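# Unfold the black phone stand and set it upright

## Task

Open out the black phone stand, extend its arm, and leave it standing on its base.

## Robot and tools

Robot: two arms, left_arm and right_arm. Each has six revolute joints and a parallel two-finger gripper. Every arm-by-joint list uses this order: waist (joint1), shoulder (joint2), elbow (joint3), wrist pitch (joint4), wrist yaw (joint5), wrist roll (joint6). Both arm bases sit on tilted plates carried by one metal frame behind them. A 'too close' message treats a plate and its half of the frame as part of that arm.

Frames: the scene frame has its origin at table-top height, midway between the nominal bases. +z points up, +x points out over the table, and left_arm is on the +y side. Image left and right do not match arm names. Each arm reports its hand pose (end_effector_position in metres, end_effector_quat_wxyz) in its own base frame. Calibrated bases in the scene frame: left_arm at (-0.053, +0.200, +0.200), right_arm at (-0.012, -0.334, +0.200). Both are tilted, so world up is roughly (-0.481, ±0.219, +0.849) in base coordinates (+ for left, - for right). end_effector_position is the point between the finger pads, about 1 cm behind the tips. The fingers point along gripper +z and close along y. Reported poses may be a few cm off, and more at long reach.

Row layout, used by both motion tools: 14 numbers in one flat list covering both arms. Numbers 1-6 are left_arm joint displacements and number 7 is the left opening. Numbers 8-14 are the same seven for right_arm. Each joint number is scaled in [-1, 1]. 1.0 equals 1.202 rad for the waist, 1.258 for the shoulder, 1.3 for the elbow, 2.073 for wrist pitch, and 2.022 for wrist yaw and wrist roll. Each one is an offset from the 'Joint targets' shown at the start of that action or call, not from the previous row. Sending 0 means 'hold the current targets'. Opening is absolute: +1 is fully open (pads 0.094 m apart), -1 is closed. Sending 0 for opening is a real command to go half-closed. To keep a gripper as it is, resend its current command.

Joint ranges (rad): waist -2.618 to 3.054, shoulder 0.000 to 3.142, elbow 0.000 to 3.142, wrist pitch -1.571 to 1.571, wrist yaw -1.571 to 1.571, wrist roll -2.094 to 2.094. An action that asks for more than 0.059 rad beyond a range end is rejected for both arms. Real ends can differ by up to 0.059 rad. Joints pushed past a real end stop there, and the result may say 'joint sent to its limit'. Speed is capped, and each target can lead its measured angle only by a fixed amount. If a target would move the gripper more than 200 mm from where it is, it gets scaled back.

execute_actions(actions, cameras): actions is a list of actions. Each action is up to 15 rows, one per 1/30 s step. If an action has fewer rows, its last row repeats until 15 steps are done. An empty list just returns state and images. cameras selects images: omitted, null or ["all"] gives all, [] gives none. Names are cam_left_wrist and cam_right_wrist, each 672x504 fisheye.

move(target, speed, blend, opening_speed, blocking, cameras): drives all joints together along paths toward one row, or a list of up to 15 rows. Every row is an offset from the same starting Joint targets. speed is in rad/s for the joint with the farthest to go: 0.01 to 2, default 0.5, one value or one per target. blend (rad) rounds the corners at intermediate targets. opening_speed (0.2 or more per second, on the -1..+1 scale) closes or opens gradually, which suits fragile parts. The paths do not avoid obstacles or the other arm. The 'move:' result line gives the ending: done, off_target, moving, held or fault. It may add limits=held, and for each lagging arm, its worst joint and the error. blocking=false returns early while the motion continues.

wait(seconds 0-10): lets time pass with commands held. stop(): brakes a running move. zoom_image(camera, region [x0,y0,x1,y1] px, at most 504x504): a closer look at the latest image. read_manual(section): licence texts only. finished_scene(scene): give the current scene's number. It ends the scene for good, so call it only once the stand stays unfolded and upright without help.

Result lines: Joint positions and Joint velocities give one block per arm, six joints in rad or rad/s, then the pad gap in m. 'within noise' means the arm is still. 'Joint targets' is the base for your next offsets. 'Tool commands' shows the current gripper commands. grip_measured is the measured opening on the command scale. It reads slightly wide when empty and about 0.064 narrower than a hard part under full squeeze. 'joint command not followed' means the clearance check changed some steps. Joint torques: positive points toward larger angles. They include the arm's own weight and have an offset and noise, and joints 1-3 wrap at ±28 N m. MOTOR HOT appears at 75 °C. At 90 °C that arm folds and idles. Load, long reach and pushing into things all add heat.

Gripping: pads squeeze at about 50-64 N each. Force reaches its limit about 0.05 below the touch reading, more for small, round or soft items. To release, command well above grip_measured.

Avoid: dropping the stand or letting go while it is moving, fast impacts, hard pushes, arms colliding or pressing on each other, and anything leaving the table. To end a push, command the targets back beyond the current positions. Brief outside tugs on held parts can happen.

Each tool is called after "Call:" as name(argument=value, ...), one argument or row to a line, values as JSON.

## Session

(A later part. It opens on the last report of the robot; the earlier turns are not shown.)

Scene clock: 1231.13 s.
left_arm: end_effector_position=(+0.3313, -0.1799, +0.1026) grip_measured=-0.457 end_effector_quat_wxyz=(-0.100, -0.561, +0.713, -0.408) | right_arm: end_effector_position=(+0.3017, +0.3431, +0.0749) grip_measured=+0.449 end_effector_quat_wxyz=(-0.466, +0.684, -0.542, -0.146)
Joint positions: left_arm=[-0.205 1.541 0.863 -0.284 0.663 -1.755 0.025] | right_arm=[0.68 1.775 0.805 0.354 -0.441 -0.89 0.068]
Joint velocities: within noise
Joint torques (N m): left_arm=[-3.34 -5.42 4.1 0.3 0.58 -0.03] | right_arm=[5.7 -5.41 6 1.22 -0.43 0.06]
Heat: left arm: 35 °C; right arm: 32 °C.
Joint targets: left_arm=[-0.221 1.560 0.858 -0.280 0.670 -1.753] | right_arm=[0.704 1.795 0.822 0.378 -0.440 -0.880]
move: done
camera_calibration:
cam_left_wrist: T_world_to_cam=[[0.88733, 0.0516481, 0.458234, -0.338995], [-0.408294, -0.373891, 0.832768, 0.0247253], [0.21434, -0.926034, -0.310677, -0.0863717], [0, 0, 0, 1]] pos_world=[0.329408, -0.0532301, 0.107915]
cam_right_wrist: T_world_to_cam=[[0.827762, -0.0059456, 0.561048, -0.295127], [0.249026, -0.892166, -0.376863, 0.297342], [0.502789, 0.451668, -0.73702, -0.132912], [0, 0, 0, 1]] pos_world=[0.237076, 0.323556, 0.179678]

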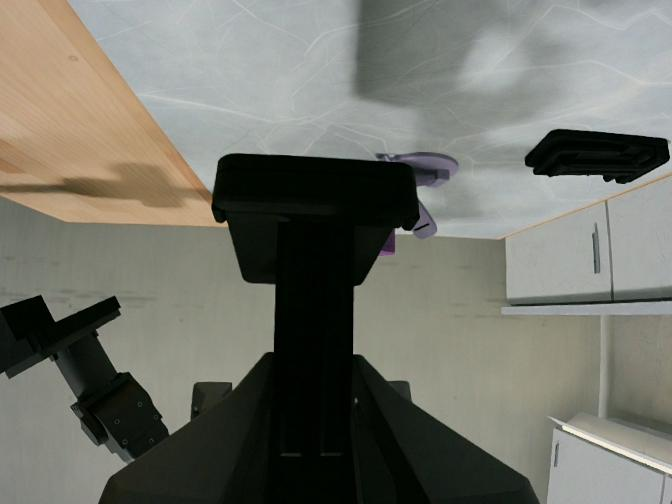

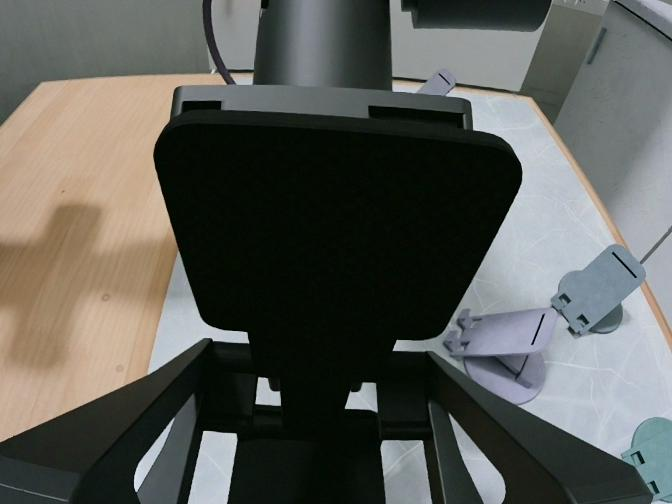

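Call:
move(
  target=[0.0338,-0.0091,0.0032,-0.0207,0.0112,0.0213,-0.72,-0.0782,-0.093,-0.0662,-0.042,-0.0287,-0.0252,0.36],
  speed=0.08,
)

Scene clock: 1282.53 s.
left_arm: end_effector_position=(+0.3265, -0.1862, +0.1074) grip_measured=-0.459 end_effector_quat_wxyz=(-0.116, -0.543, +0.718, -0.421) | right_arm: end_effector_position=(+0.2950, +0.3283, +0.0832) grip_measured=+0.438 end_effector_quat_wxyz=(-0.474, +0.685, -0.530, -0.157)
Joint positions: left_arm=[-0.205 1.541 0.863 -0.284 0.715 -1.733 0.025] | right_arm=[0.64 1.716 0.753 0.352 -0.504 -0.918 0.068]
Joint velocities: within noise
Joint torques (N m): left_arm=[0.25 -6.27 4.46 -0.08 0.27 0.22] | right_arm=[1.16 -9.29 3.02 0.43 -0.38 -0.09]
Heat: left arm: 35 °C; right arm: 32 °C.
Joint targets: left_arm=[-0.180 1.549 0.862 -0.323 0.693 -1.710] | right_arm=[0.610 1.678 0.736 0.291 -0.498 -0.931]
move: off_target (left_arm, right_arm); left_arm: the wrist pitch is farthest, 0.039 rad from its target; right_arm: the wrist pitch is farthest, 0.061 rad from its target
camera_calibration:
cam_left_wrist: T_world_to_cam=[[0.886049, 0.0294363, 0.462657, -0.340851], [-0.429028, -0.326059, 0.84239, 0.0310121], [0.17565, -0.944891, -0.276275, -0.084284], [0, 0, 0, 1]] pos_world=[0.33012, -0.059494, 0.108287]
cam_right_wrist: T_world_to_cam=[[0.825062, 0.00166114, 0.56504, -0.29638], [0.273636, -0.876087, -0.396983, 0.278027], [0.494365, 0.482151, -0.72328, -0.125432], [0, 0, 0, 1]] pos_world=[0.230462, 0.304546, 0.187116]

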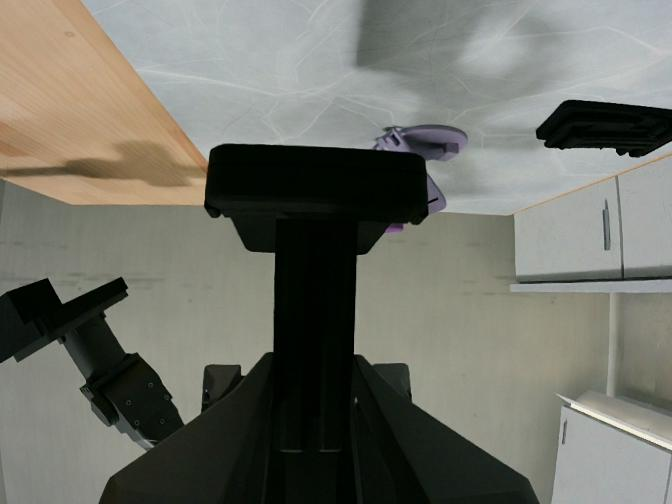

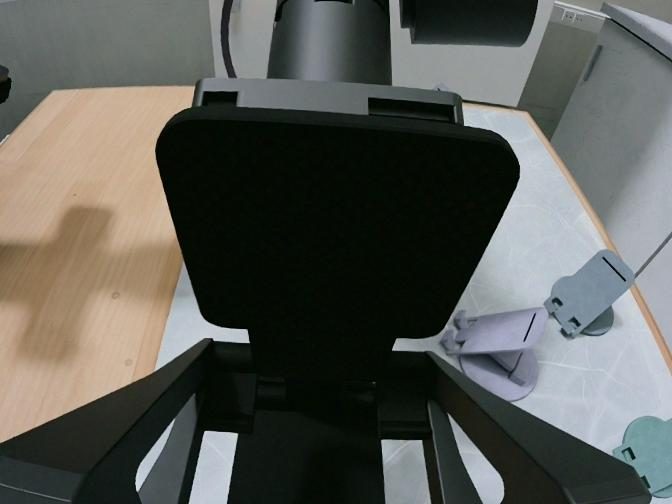

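Call:
move(
  target=[0.0408,0.0135,0.0031,-0.0101,0.0129,0.0272,-0.72,-0.0366,-0.0668,-0.0262,-0.0299,-0.0153,-0.0134,0.36],
  speed=0.08,
)

Scene clock: 1304.93 s.
left_arm: end_effector_position=(+0.3235, -0.1824, +0.1101) grip_measured=-0.461 end_effector_quat_wxyz=(-0.132, -0.527, +0.719, -0.432) | right_arm: end_effector_position=(+0.2912, +0.3051, +0.0853) grip_measured=+0.438 end_effector_quat_wxyz=(-0.463, +0.689, -0.537, -0.148)
Joint positions: left_arm=[-0.171 1.547 0.863 -0.302 0.783 -1.683 0.025] | right_arm=[0.596 1.64 0.713 0.275 -0.518 -0.961 0.068]
Joint velocities: within noise
Joint torques (N m): left_arm=[1.05 -5.55 4.71 -0.13 -0.1 0.28] | right_arm=[0.9 -9.61 3.48 0.5 -0.59 -0.02]
Heat: left arm: 36 °C; right arm: 33 °C.
Joint targets: left_arm=[-0.131 1.566 0.866 -0.344 0.719 -1.655] | right_arm=[0.566 1.594 0.702 0.229 -0.529 -0.958]
move: off_target (left_arm, right_arm); left_arm: the wrist yaw is farthest, 0.064 rad from its target; right_arm: the shoulder is farthest, 0.046 rad from its target
camera_calibration:
cam_left_wrist: T_world_to_cam=[[0.885327, 0.0153868, 0.464715, -0.342077], [-0.442333, -0.280175, 0.851964, 0.0403282], [0.14331, -0.959826, -0.24124, -0.07559], [0, 0, 0, 1]] pos_world=[0.331521, -0.0559908, 0.106375]
cam_right_wrist: T_world_to_cam=[[0.827285, 0.00919343, 0.561707, -0.297006], [0.262245, -0.890559, -0.37166, 0.265193], [0.496817, 0.454774, -0.739157, -0.101892], [0, 0, 0, 1]] pos_world=[0.226784, 0.285239, 0.190078]

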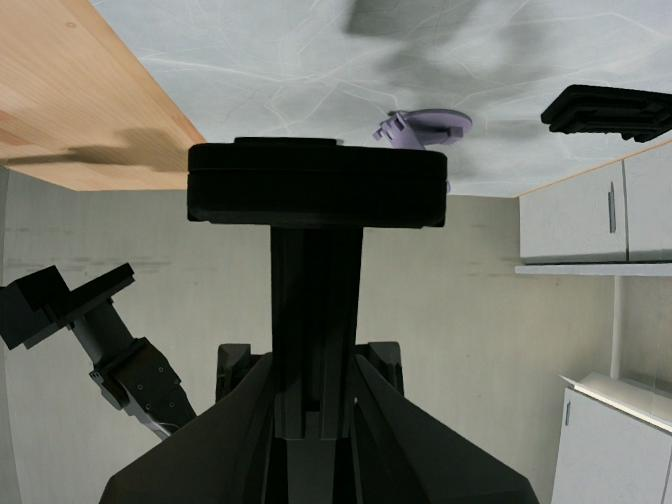

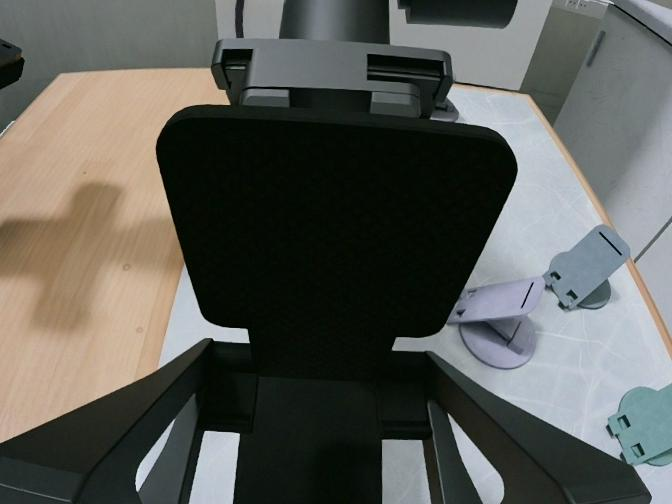

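Call:
zoom_image(
  camera="cam_left_wrist",
  region=[170, 120, 460, 504],
)

Scaled by 1.312 from the camera's 672x504 image, which has a finer 960x720 frame.

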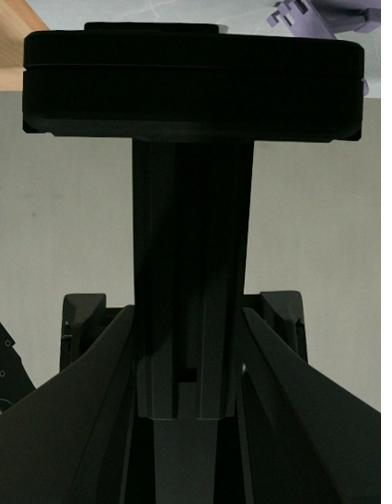

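Call:
move(
  target=[0,0,0,0,0,0,-0.72,0.1364,-0.035,0.1138,-0.1394,0.1751,0.0163,0.36],
  speed=0.12,
)

Call:
zoom_image(
  camera="cam_left_wrist",
  region=[170, 120, 460, 504],
)

Scene clock: 1376.57 s.
left_arm: end_effector_position=(+0.3245, -0.1774, +0.1098) grip_measured=-0.461 end_effector_quat_wxyz=(-0.131, -0.528, +0.719, -0.433) | right_arm: end_effector_position=(+0.2908, +0.3082, +0.0887) grip_measured=+0.438 end_effector_quat_wxyz=(-0.400, +0.699, -0.590, -0.056)
Joint positions: left_arm=[-0.154 1.547 0.863 -0.311 0.789 -1.667 0.025] | right_arm=[0.724 1.593 0.833 0.001 -0.21 -0.925 0.068]
Joint velocities: within noise
Joint torques (N m): left_arm=[0.35 -5.55 4.67 -0.08 -0.15 0.11] | right_arm=[3.64 -9.26 6.86 0.34 0.02 0.04]
Heat: left arm: 35 °C; right arm: 36 °C.
Joint targets: left_arm=[-0.131 1.566 0.866 -0.344 0.719 -1.655] | right_arm=[0.730 1.550 0.850 -0.060 -0.175 -0.925]
move: off_target (left_arm, right_arm); left_arm: the wrist yaw is farthest, 0.070 rad from its target; right_arm: the wrist pitch is farthest, 0.061 rad from its target
camera_calibration:
cam_left_wrist: T_world_to_cam=[[0.884432, 0.0190743, 0.46628, -0.342108], [-0.44258, -0.282589, 0.851038, 0.04222], [0.147998, -0.959051, -0.241489, -0.0723558], [0, 0, 0, 1]] pos_world=[0.331965, -0.0509366, 0.106114]
cam_right_wrist: T_world_to_cam=[[0.821913, 0.0229749, 0.569149, -0.302008], [0.14596, -0.97432, -0.171451, 0.311182], [0.550595, 0.223991, -0.80416, -0.0392906], [0, 0, 0, 1]] pos_world=[0.224437, 0.318931, 0.193644]

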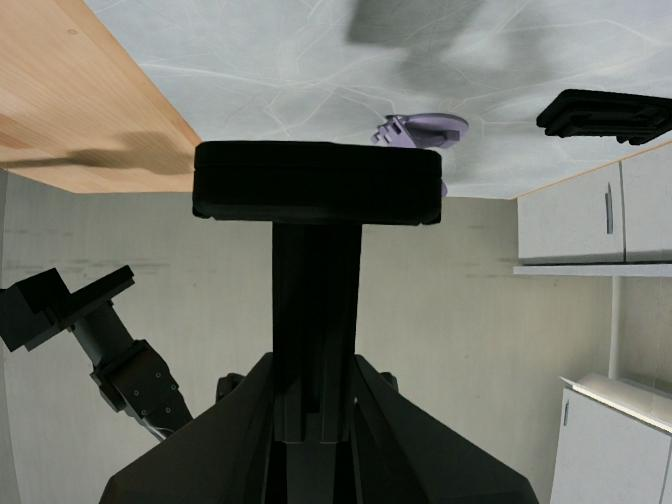

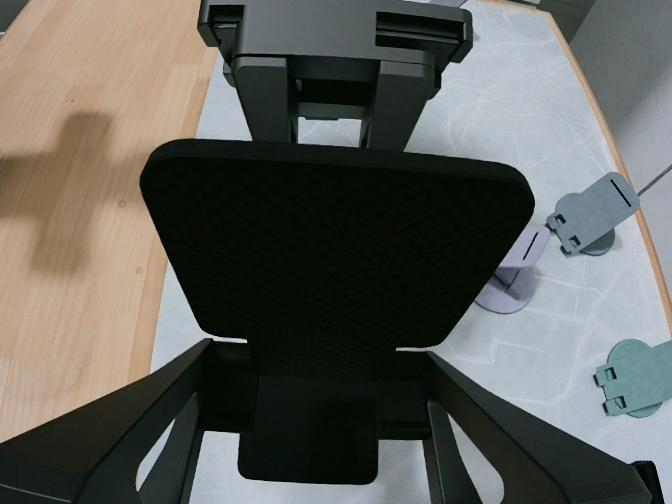

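Scaled by 1.312 from the camera's 672x504 image, which has a finer 960x720 frame.

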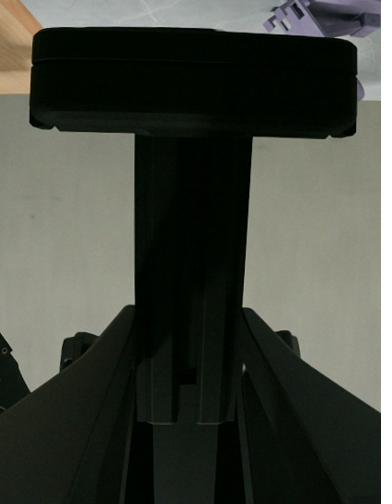

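Call:
move(
  target=[0,0,0,0,0,0,-0.72,0.1073,-0.0143,0.1238,-0.1635,0.1588,0.0435,0.36],
  speed=0.12,
)

Call:
zoom_image(
  camera="cam_left_wrist",
  region=[170, 120, 460, 504],
)

Scene clock: 1418.40 s.
left_arm: end_effector_position=(+0.3231, -0.1791, +0.1114) grip_measured=-0.461 end_effector_quat_wxyz=(-0.136, -0.524, +0.719, -0.437) | right_arm: end_effector_position=(+0.2826, +0.2978, +0.0998) grip_measured=+0.438 end_effector_quat_wxyz=(-0.322, +0.697, -0.640, +0.041)
Joint positions: left_arm=[-0.154 1.547 0.863 -0.311 0.804 -1.664 0.025] | right_arm=[0.849 1.579 0.989 -0.324 0.091 -0.838 0.068]
Joint velocities: within noise
Joint torques (N m): left_arm=[0.34 -5.55 4.68 -0.08 -0.33 0.06] | right_arm=[4.27 -9.43 7.79 0.11 0.31 0.04]
Heat: left arm: 35 °C; right arm: 38 °C.
Joint targets: left_arm=[-0.131 1.566 0.866 -0.344 0.719 -1.655] | right_arm=[0.859 1.532 1.011 -0.399 0.146 -0.837]
move: off_target (left_arm, right_arm); left_arm: the wrist yaw is farthest, 0.085 rad from its target; right_arm: the wrist pitch is farthest, 0.074 rad from its target
camera_calibration:
cam_left_wrist: T_world_to_cam=[[0.884435, 0.0156555, 0.466401, -0.342278], [-0.445688, -0.267934, 0.854151, 0.0430242], [0.138337, -0.96331, -0.229993, -0.0723367], [0, 0, 0, 1]] pos_world=[0.331905, -0.0527965, 0.106253]
cam_right_wrist: T_world_to_cam=[[0.823612, 0.0350659, 0.566069, -0.305094], [0.00443748, -0.998455, 0.0553942, 0.32868], [0.567137, -0.0431114, -0.822494, 0.0532032], [0, 0, 0, 1]] pos_world=[0.219647, 0.341165, 0.198257]

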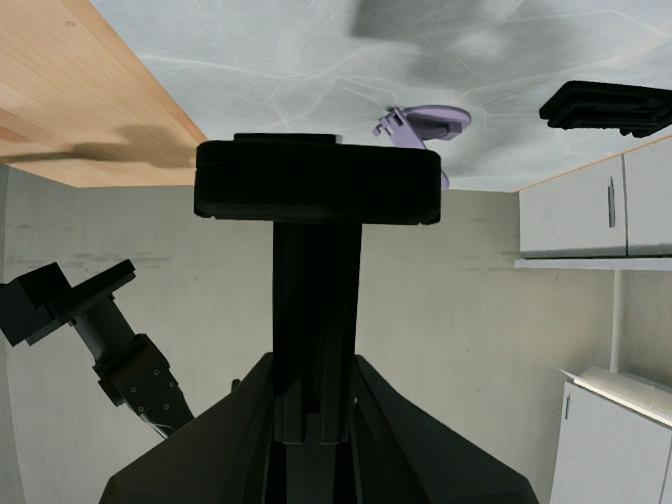

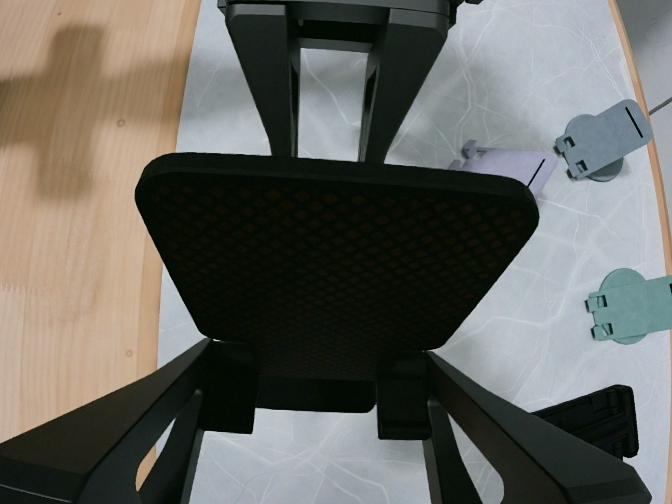

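Scaled by 1.312 from the camera's 672x504 image, which has a finer 960x720 frame.

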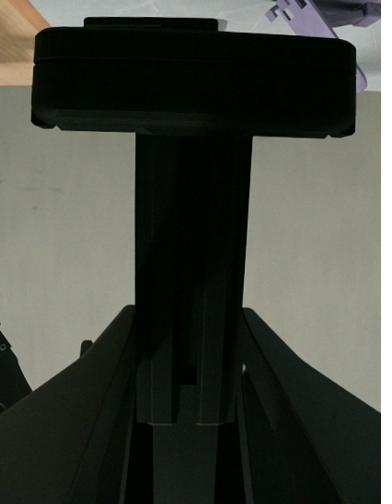

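Call:
move(
  target=[0,0,0,0,0,0,-0.72,0.0815,0.0588,0.1562,-0.1602,0.1212,0.0579,0.36],
  speed=0.12,
)

Call:
zoom_image(
  camera="cam_left_wrist",
  region=[170, 120, 460, 504],
)

Scene clock: 1430.43 s.
left_arm: end_effector_position=(+0.3219, -0.1810, +0.1134) grip_measured=-0.461 end_effector_quat_wxyz=(-0.142, -0.520, +0.718, -0.441) | right_arm: end_effector_position=(+0.2714, +0.2834, +0.1211) grip_measured=+0.438 end_effector_quat_wxyz=(-0.248, +0.688, -0.671, +0.124)
Joint positions: left_arm=[-0.154 1.547 0.863 -0.31 0.821 -1.664 0.025] | right_arm=[0.944 1.613 1.181 -0.662 0.31 -0.728 0.068]
Joint velocities: within noise
Joint torques (N m): left_arm=[0.35 -5.56 4.68 -0.09 -0.52 0.05] | right_arm=[4.63 -6.3 9.05 -0.02 0.76 0.04]
Heat: left arm: 35 °C; right arm: 36 °C.
Joint targets: left_arm=[-0.131 1.566 0.866 -0.344 0.719 -1.655] | right_arm=[0.956 1.606 1.214 -0.731 0.391 -0.720]
move: off_target (left_arm, right_arm); left_arm: the wrist yaw is farthest, 0.102 rad from its target; right_arm: the wrist yaw is farthest, 0.081 rad from its target
camera_calibration:
cam_left_wrist: T_world_to_cam=[[0.884878, 0.0141544, 0.465608, -0.342399], [-0.447513, -0.251655, 0.858138, 0.0433396], [0.129319, -0.967713, -0.21635, -0.0729759], [0, 0, 0, 1]] pos_world=[0.331814, -0.0548667, 0.106444]
cam_right_wrist: T_world_to_cam=[[0.827994, 0.0536339, 0.558166, -0.312863], [-0.108508, -0.961275, 0.253331, 0.309353], [0.550138, -0.270322, -0.79011, 0.141495], [0, 0, 0, 1]] pos_world=[0.214774, 0.352402, 0.208058]

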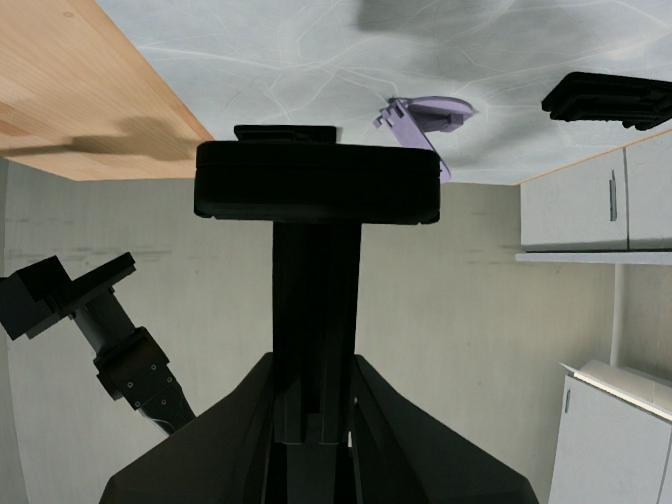

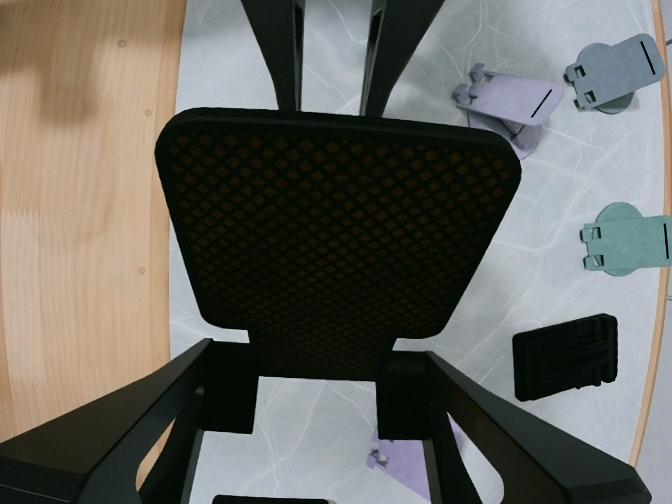

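Scaled by 1.312 from the camera's 672x504 image, which has a finer 960x720 frame.

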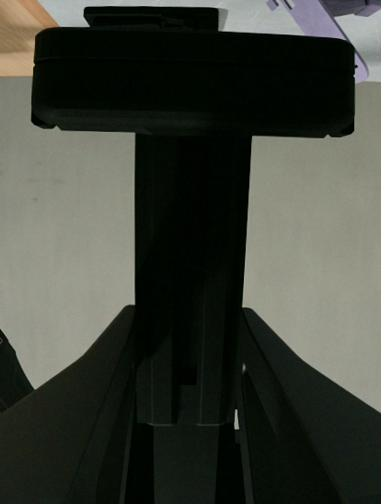

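Call:
move(
  target=[0,0,0,0,0,0,-0.72,0.0657,0.1025,0.1431,-0.1298,0.091,0.0668,0.36],
  speed=0.1,
)

Call:
zoom_image(
  camera="cam_left_wrist",
  region=[170, 120, 460, 504],
)

Scene clock: 1449.00 s.
left_arm: end_effector_position=(+0.3234, -0.1813, +0.1144) grip_measured=-0.461 end_effector_quat_wxyz=(-0.139, -0.517, +0.719, -0.444) | right_arm: end_effector_position=(+0.2684, +0.2827, +0.1275) grip_measured=+0.438 end_effector_quat_wxyz=(-0.190, +0.671, -0.689, +0.199)
Joint positions: left_arm=[-0.154 1.547 0.863 -0.301 0.821 -1.663 0.025] | right_arm=[1.02 1.74 1.369 -0.903 0.478 -0.597 0.068]
Joint velocities: within noise
Joint torques (N m): left_arm=[0.35 -5.56 4.71 -0.1 -0.52 0.05] | right_arm=[5.38 -6.61 8.7 -0.39 1.07 0.08]
Heat: left arm: 34 °C; right arm: 34 °C.
Joint targets: left_arm=[-0.131 1.566 0.866 -0.344 0.719 -1.655] | right_arm=[1.035 1.735 1.400 -1.000 0.575 -0.585]
move: off_target (left_arm, right_arm); left_arm: the wrist yaw is farthest, 0.102 rad from its target; right_arm: the wrist pitch is farthest, 0.097 rad from its target
camera_calibration:
cam_left_wrist: T_world_to_cam=[[0.880051, 0.0138623, 0.474677, -0.343667], [-0.456542, -0.250389, 0.853742, 0.0467571], [0.130689, -0.968046, -0.214026, -0.0739434], [0, 0, 0, 1]] pos_world=[0.333455, -0.0551091, 0.107386]
cam_right_wrist: T_world_to_cam=[[0.823054, 0.0665769, 0.564047, -0.317094], [-0.206129, -0.890379, 0.405878, 0.293477], [0.529237, -0.450326, -0.719107, 0.195467], [0, 0, 0, 1]] pos_world=[0.218031, 0.370441, 0.200302]

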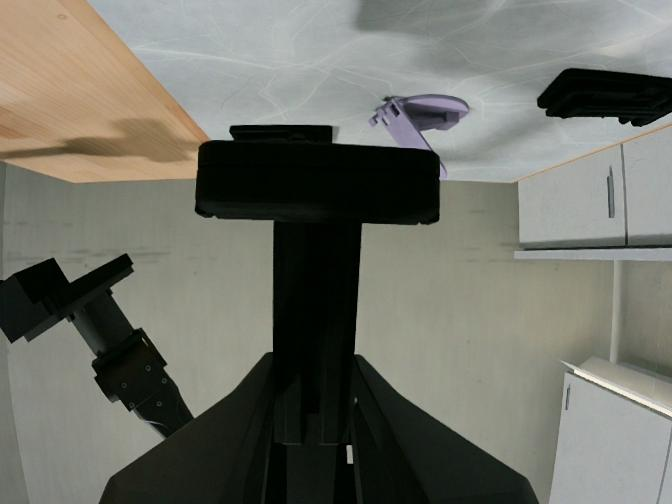

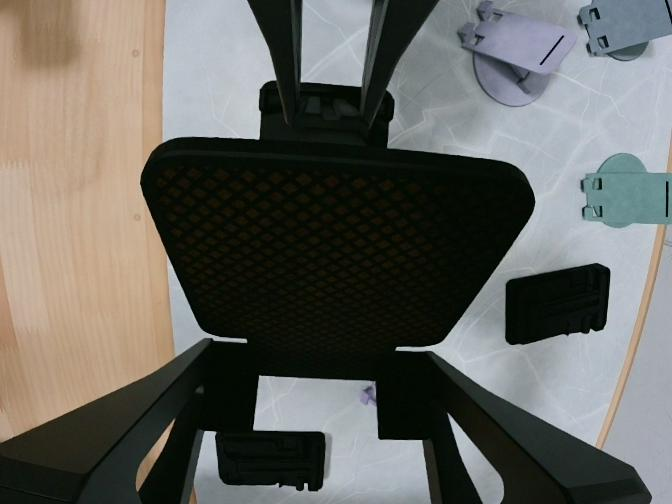

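Scaled by 1.312 from the camera's 672x504 image, which has a finer 960x720 frame.

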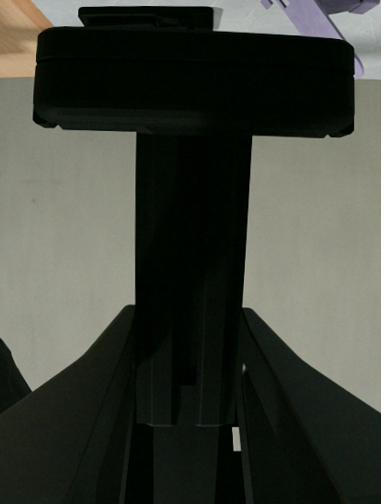

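Call:
move(
  target=[-0.0191,0,-0.0023,0.0145,0.01,-0.004,-0.72,-0.0125,0.004,-0.0238,0.0468,-0.048,-0.006,0.36],
  speed=0.08,
)

Scene clock: 1469.27 s.
left_arm: end_effector_position=(+0.3237, -0.1811, +0.1144) grip_measured=-0.461 end_effector_quat_wxyz=(-0.137, -0.517, +0.719, -0.444) | right_arm: end_effector_position=(+0.2676, +0.2852, +0.1270) grip_measured=+0.438 end_effector_quat_wxyz=(-0.192, +0.671, -0.690, +0.192)
Joint positions: left_arm=[-0.154 1.547 0.863 -0.299 0.82 -1.661 0.025] | right_arm=[1.02 1.74 1.369 -0.897 0.465 -0.594 0.068]
Joint velocities: within noise
Joint torques (N m): left_arm=[-1.7 -5.56 4.44 0.1 -0.27 -0.05] | right_arm=[4.21 -6.27 5.96 0.38 0.07 -0.06]
Heat: left arm: 34 °C; right arm: 35 °C.
Joint targets: left_arm=[-0.154 1.566 0.863 -0.314 0.739 -1.663] | right_arm=[1.020 1.740 1.369 -0.903 0.478 -0.597]
move: off_target (left_arm); left_arm: the wrist yaw is farthest, 0.081 rad from its target
camera_calibration:
cam_left_wrist: T_world_to_cam=[[0.878666, 0.0131638, 0.477255, -0.343975], [-0.459029, -0.251596, 0.852051, 0.0477465], [0.131292, -0.967743, -0.215026, -0.0738945], [0, 0, 0, 1]] pos_world=[0.333858, -0.05497, 0.107592]
cam_right_wrist: T_world_to_cam=[[0.826777, 0.0601336, 0.559306, -0.314848], [-0.202514, -0.895786, 0.395671, 0.297549], [0.524812, -0.440399, -0.728437, 0.196135], [0, 0, 0, 1]] pos_world=[0.217633, 0.371851, 0.201237]

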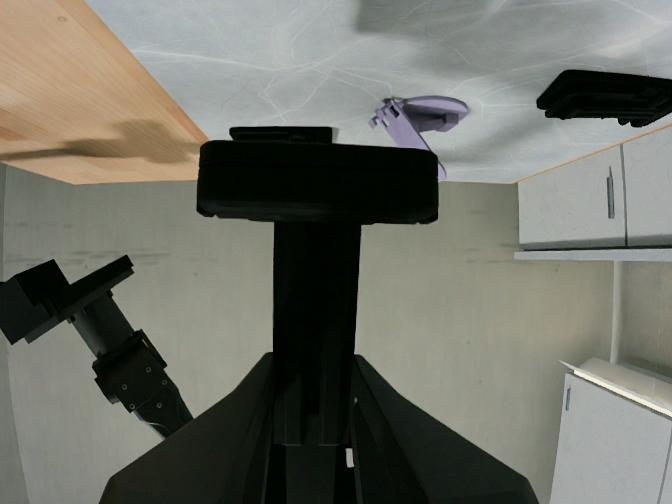

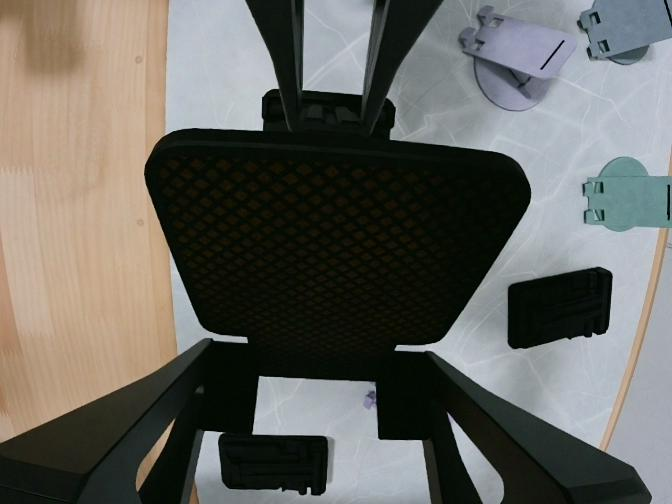

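Call:
move(
  target=[
    [0,0,0,0,0.028,0,-0.72,0,0,0,-0.006,-0.006,0,0.36],
    [0,0,0,0,0.028,0,-0.72,0,0,0,-0.006,-0.006,0,0.65],
  ],
  speed=0.08,
  opening_speed=0.25,
)

Scene clock: 1480.57 s.
left_arm: end_effector_position=(+0.3269, -0.1765, +0.1102) grip_measured=-0.461 end_effector_quat_wxyz=(-0.126, -0.526, +0.719, -0.436) | right_arm: end_effector_position=(+0.2680, +0.2844, +0.1272) grip_measured=+0.648 end_effector_quat_wxyz=(-0.192, +0.671, -0.690, +0.194)
Joint positions: left_arm=[-0.151 1.549 0.863 -0.301 0.788 -1.663 0.025] | right_arm=[1.02 1.74 1.369 -0.898 0.47 -0.596 0.077]
Joint velocities: within noise
Joint torques (N m): left_arm=[-1.99 -5.56 4.42 0.1 0.62 -0.04] | right_arm=[4.21 -6.27 5.96 0.27 -0.05 -0.06]
Heat: left arm: 34 °C; right arm: 35 °C.
Joint targets: left_arm=[-0.154 1.566 0.863 -0.314 0.796 -1.663] | right_arm=[1.020 1.740 1.369 -0.916 0.466 -0.597]
move: done
camera_calibration:
cam_left_wrist: T_world_to_cam=[[0.878374, 0.0195929, 0.477573, -0.343652], [-0.453086, -0.284082, 0.844991, 0.0469665], [0.152226, -0.9586, -0.240653, -0.0731185], [0, 0, 0, 1]] pos_world=[0.334265, -0.0500159, 0.106836]
cam_right_wrist: T_world_to_cam=[[0.82514, 0.0625498, 0.561454, -0.315786], [-0.203736, -0.894021, 0.399021, 0.296245], [0.526911, -0.443637, -0.724949, 0.195689], [0, 0, 0, 1]] pos_world=[0.217813, 0.371417, 0.200956]

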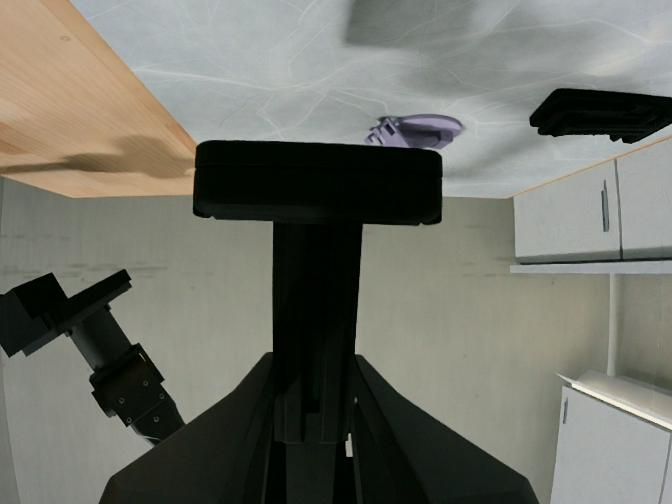

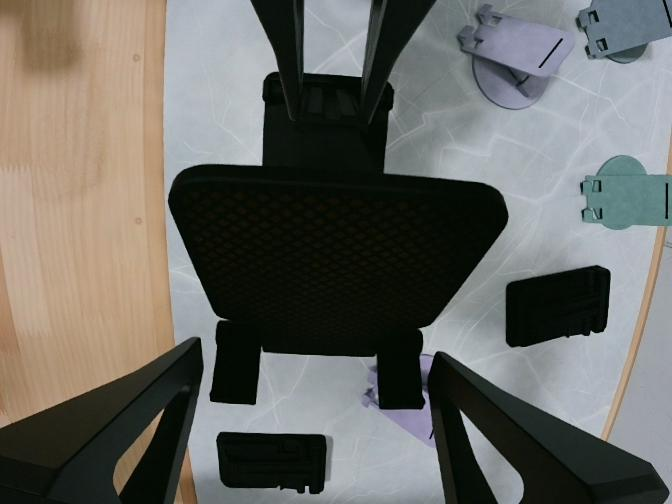

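Call:
move(
  target=[
    [0,0,0,0,0,0,-0.72,0,0,0,0,0,0,0.85],
    [0,0,0,0,0,0,-0.72,0.1106,-0.0477,0.1746,-0.1544,0.0148,0.0618,0.85],
  ],
  speed=0.2,
  opening_speed=0.4,
)

Scene clock: 1501.40 s.
left_arm: end_effector_position=(+0.3269, -0.1765, +0.1102) grip_measured=-0.461 end_effector_quat_wxyz=(-0.126, -0.526, +0.719, -0.436) | right_arm: end_effector_position=(+0.2284, +0.2877, +0.1884) grip_measured=+0.848 end_effector_quat_wxyz=(-0.185, +0.675, -0.688, +0.194)
Joint positions: left_arm=[-0.151 1.549 0.863 -0.301 0.788 -1.663 0.025] | right_arm=[1.129 1.702 1.577 -1.211 0.495 -0.482 0.087]
Joint velocities: within noise
Joint torques (N m): left_arm=[-1.99 -5.57 4.44 0.1 0.62 -0.04] | right_arm=[5.96 -7.12 7.75 0.21 0.03 0.07]
Heat: left arm: 34 °C; right arm: 35 °C.
Joint targets: left_arm=[-0.154 1.566 0.863 -0.314 0.796 -1.663] | right_arm=[1.153 1.680 1.596 -1.236 0.496 -0.472]
move: done
camera_calibration:
cam_left_wrist: T_world_to_cam=[[0.878374, 0.0195929, 0.477573, -0.343652], [-0.453086, -0.284082, 0.844991, 0.0469665], [0.152226, -0.9586, -0.240653, -0.0731185], [0, 0, 0, 1]] pos_world=[0.334265, -0.0500159, 0.106836]
cam_right_wrist: T_world_to_cam=[[0.830164, 0.0735034, 0.552653, -0.320249], [-0.19495, -0.890422, 0.41127, 0.26133], [0.522324, -0.449161, -0.724867, 0.264976], [0, 0, 0, 1]] pos_world=[0.178402, 0.375251, 0.261582]

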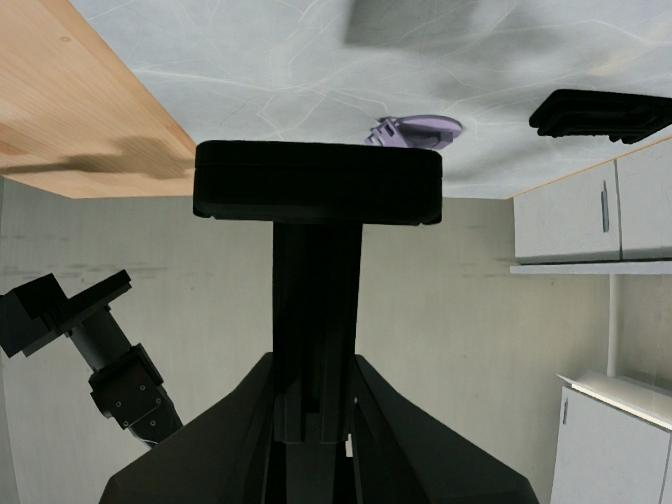

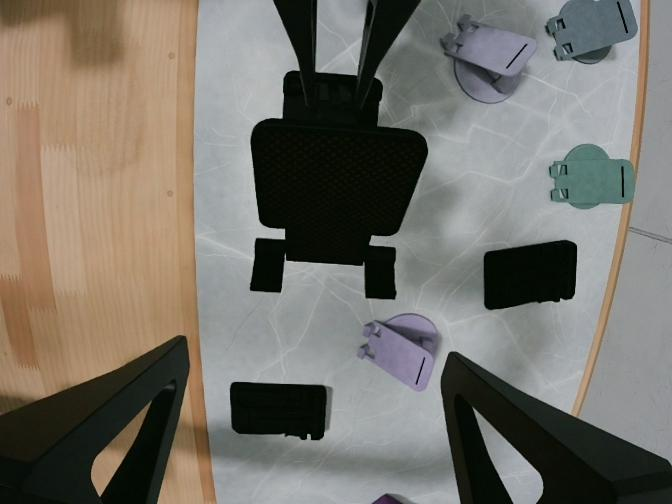

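Call:
move(
  target=[
    [0,0,0,0,0,0,-0.72,-0.3819,-0.4213,-0.4838,0.2899,-0.3101,-0.187,0.85],
    [0,0,0,0,0,0,-0.72,-0.857,-0.2544,-0.703,0.47,-0.664,-0.454,0.85],
  ],
  speed=0.4,
  blend=0.15,
)

Call:
zoom_image(
  camera="cam_right_wrist",
  region=[100, 0, 560, 480],
)

Scene clock: 1549.17 s.
left_arm: end_effector_position=(+0.3269, -0.1765, +0.1102) grip_measured=-0.461 end_effector_quat_wxyz=(-0.126, -0.526, +0.719, -0.436) | right_arm: end_effector_position=(+0.2870, +0.1682, +0.1191) grip_measured=+0.848 end_effector_quat_wxyz=(-0.453, +0.687, -0.552, -0.137)
Joint positions: left_arm=[-0.151 1.549 0.863 -0.301 0.788 -1.663 0.025] | right_arm=[0.126 1.346 0.69 -0.28 -0.815 -1.379 0.087]
Joint velocities: within noise
Joint torques (N m): left_arm=[-1.99 -5.57 4.42 0.1 0.62 -0.05] | right_arm=[1.09 -4.45 3.86 0.53 -0.89 -0.07]
Heat: left arm: 34 °C; right arm: 34 °C.
Joint targets: left_arm=[-0.154 1.566 0.863 -0.314 0.796 -1.663] | right_arm=[0.123 1.360 0.682 -0.261 -0.847 -1.390]
move: done
camera_calibration:
cam_left_wrist: T_world_to_cam=[[0.878374, 0.0195929, 0.477573, -0.343652], [-0.453086, -0.284082, 0.844991, 0.0469665], [0.152226, -0.9586, -0.240653, -0.0731185], [0, 0, 0, 1]] pos_world=[0.334265, -0.0500159, 0.106836]
cam_right_wrist: T_world_to_cam=[[0.833024, 0.000024174, 0.553237, -0.31039], [0.232083, -0.907771, -0.349414, 0.165848], [0.502204, 0.419467, -0.7562, -0.00612819], [0, 0, 0, 1]] pos_world=[0.223149, 0.15313, 0.225034]

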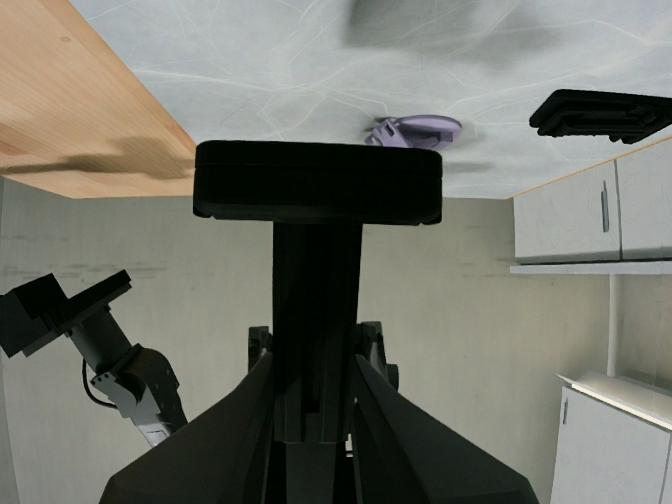

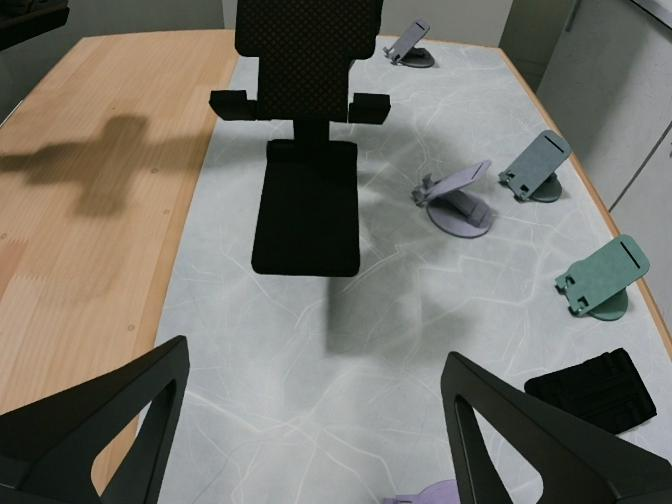

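Scaled by 1.050 from the camera's 672x504 image, which has a finer 960x720 frame.

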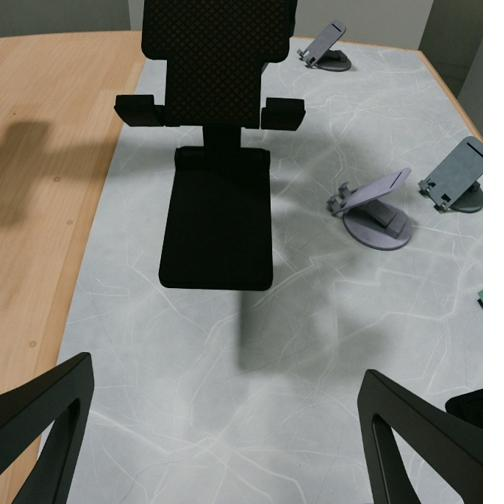

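Call:
move(
  target=[
    [0.0491,0.1145,0.0054,0.0671,0.0119,0.0287,-0.72,0,0,0,0,0,0,0.85],
    [0.0799,0.2361,0.0362,0.1129,0.0218,0.05,-0.72,0,0,0,0,0,0,0.85],
  ],
  speed=0.1,
  blend=0.03,
)

Call:
zoom_image(
  camera="cam_right_wrist",
  region=[150, 40, 500, 380],
)

Scene clock: 1582.60 s.
left_arm: end_effector_position=(+0.3731, -0.1468, +0.0395) grip_measured=-0.461 end_effector_quat_wxyz=(-0.105, -0.539, +0.716, -0.430) | right_arm: end_effector_position=(+0.2871, +0.1684, +0.1194) grip_measured=+0.848 end_effector_quat_wxyz=(-0.454, +0.687, -0.551, -0.137)
Joint positions: left_arm=[-0.056 1.843 0.893 -0.093 0.791 -1.571 0.025] | right_arm=[0.126 1.346 0.69 -0.278 -0.817 -1.381 0.087]
Joint velocities: within noise
Joint torques (N m): left_arm=[-2.11 -6.35 4.45 0.23 1.07 0.05] | right_arm=[1.09 -4.45 3.86 0.53 -0.89 -0.07]
Heat: left arm: 34 °C; right arm: 32 °C.
Joint targets: left_arm=[-0.058 1.863 0.910 -0.080 0.840 -1.562] | right_arm=[0.123 1.360 0.682 -0.261 -0.847 -1.390]
move: off_target (left_arm); left_arm: the wrist yaw is farthest, 0.049 rad from its target
camera_calibration:
cam_left_wrist: T_world_to_cam=[[0.871554, 0.0384477, 0.488789, -0.34613], [-0.451235, -0.327046, 0.830318, 0.129725], [0.19178, -0.944226, -0.26769, -0.0802678], [0, 0, 0, 1]] pos_world=[0.375601, -0.0200568, 0.0399843]
cam_right_wrist: T_world_to_cam=[[0.831608, 0.000965256, 0.555363, -0.31066], [0.234569, -0.907033, -0.34967, 0.165318], [0.503395, 0.421059, -0.754522, -0.00681718], [0, 0, 0, 1]] pos_world=[0.223001, 0.153119, 0.225192]

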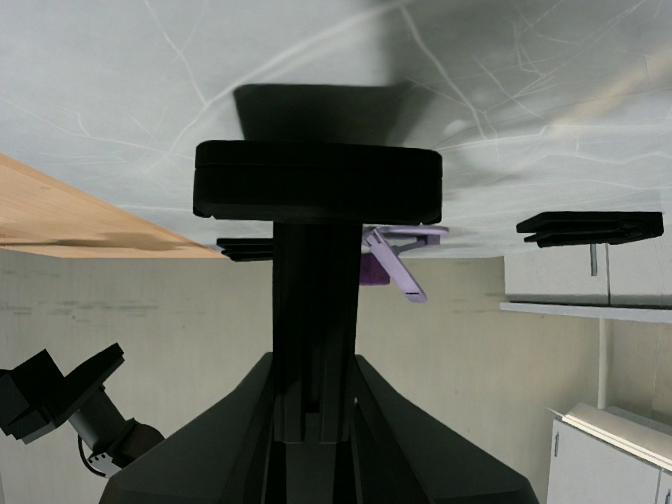

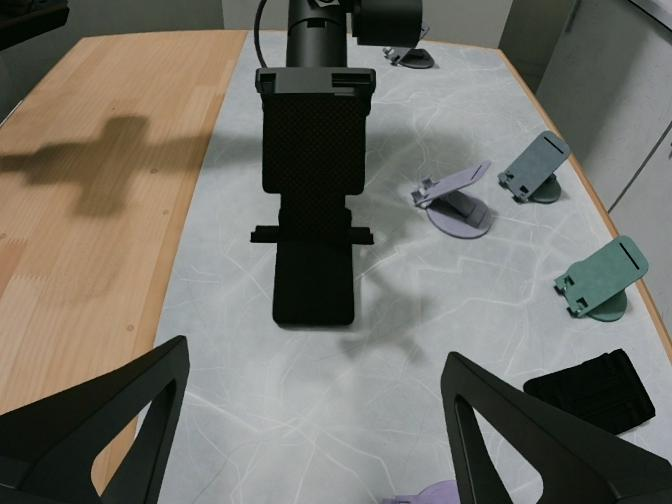

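Scaled by 1.440 from the camera's 672x504 image, which has a finer 960x720 frame.

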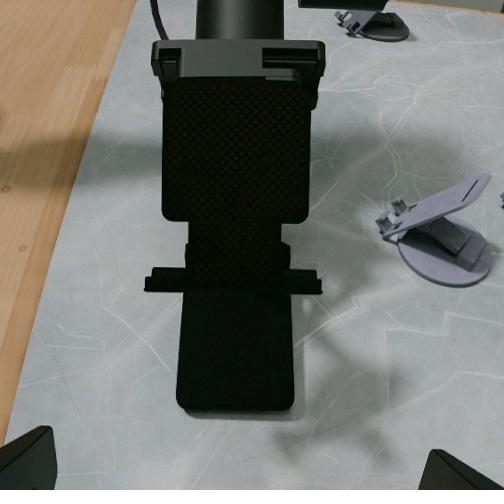

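Call:
move(
  target=[0.005,0.0242,0.0065,0.0077,0.0015,0.0035,-0.72,0,0,0,0,0,0,0.85],
  speed=0.05,
)

Call:
zoom_image(
  camera="cam_right_wrist",
  region=[200, 180, 440, 360],
)

Call:
zoom_image(
  camera="cam_left_wrist",
  region=[150, 60, 500, 280],
)

Scene clock: 1597.87 s.
left_arm: end_effector_position=(+0.3769, -0.1452, +0.0336) grip_measured=-0.461 end_effector_quat_wxyz=(-0.105, -0.539, +0.716, -0.431) | right_arm: end_effector_position=(+0.2871, +0.1684, +0.1194) grip_measured=+0.848 end_effector_quat_wxyz=(-0.454, +0.687, -0.551, -0.137)
Joint positions: left_arm=[-0.05 1.872 0.902 -0.078 0.795 -1.565 0.025] | right_arm=[0.126 1.346 0.69 -0.278 -0.817 -1.381 0.087]
Joint velocities: within noise
Joint torques (N m): left_arm=[-2.1 -6.35 4.27 0.21 1.06 0.06] | right_arm=[1.09 -4.45 3.86 0.53 -0.89 -0.07]
Heat: left arm: 35 °C; right arm: 32 °C.
Joint targets: left_arm=[-0.052 1.893 0.918 -0.064 0.843 -1.555] | right_arm=[0.123 1.360 0.682 -0.261 -0.847 -1.390]
move: off_target (left_arm); left_arm: the wrist yaw is farthest, 0.048 rad from its target
camera_calibration:
cam_left_wrist: T_world_to_cam=[[0.87171, 0.0394211, 0.488434, -0.346568], [-0.45093, -0.325591, 0.831055, 0.136952], [0.191791, -0.944689, -0.266044, -0.0812331], [0, 0, 0, 1]] pos_world=[0.379442, -0.0184877, 0.0338499]
cam_right_wrist: T_world_to_cam=[[0.831608, 0.000965256, 0.555363, -0.31066], [0.234569, -0.907033, -0.34967, 0.165318], [0.503395, 0.421059, -0.754522, -0.00681718], [0, 0, 0, 1]] pos_world=[0.223001, 0.153119, 0.225192]

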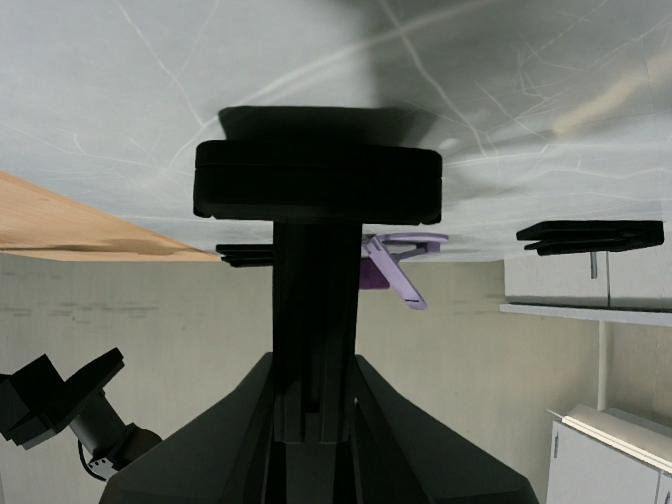

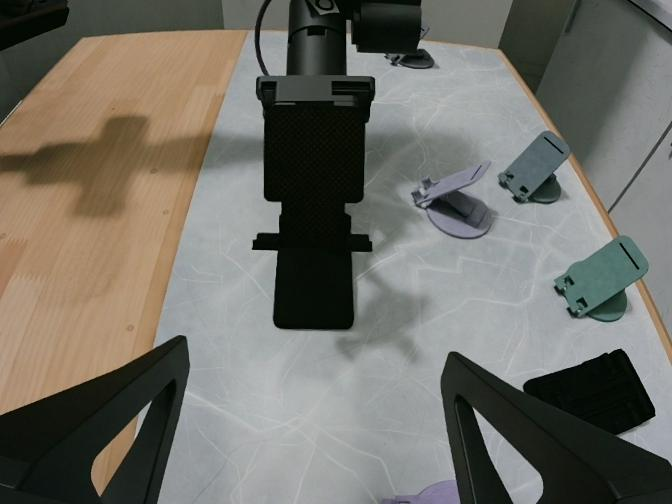

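Scaled by 2.100 from the camera's 672x504 image, which has a finer 960x720 frame.

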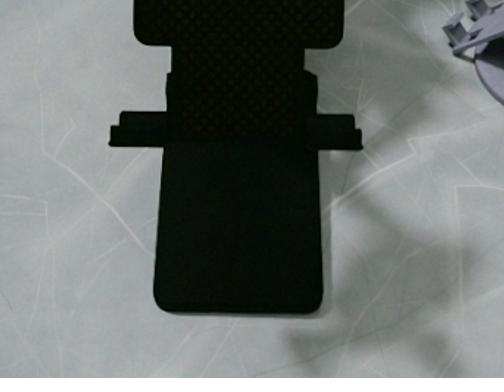

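Scaled by 1.440 from the camera's 672x504 image, which has a finer 960x720 frame.

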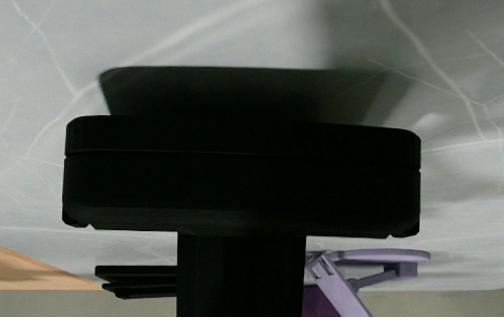

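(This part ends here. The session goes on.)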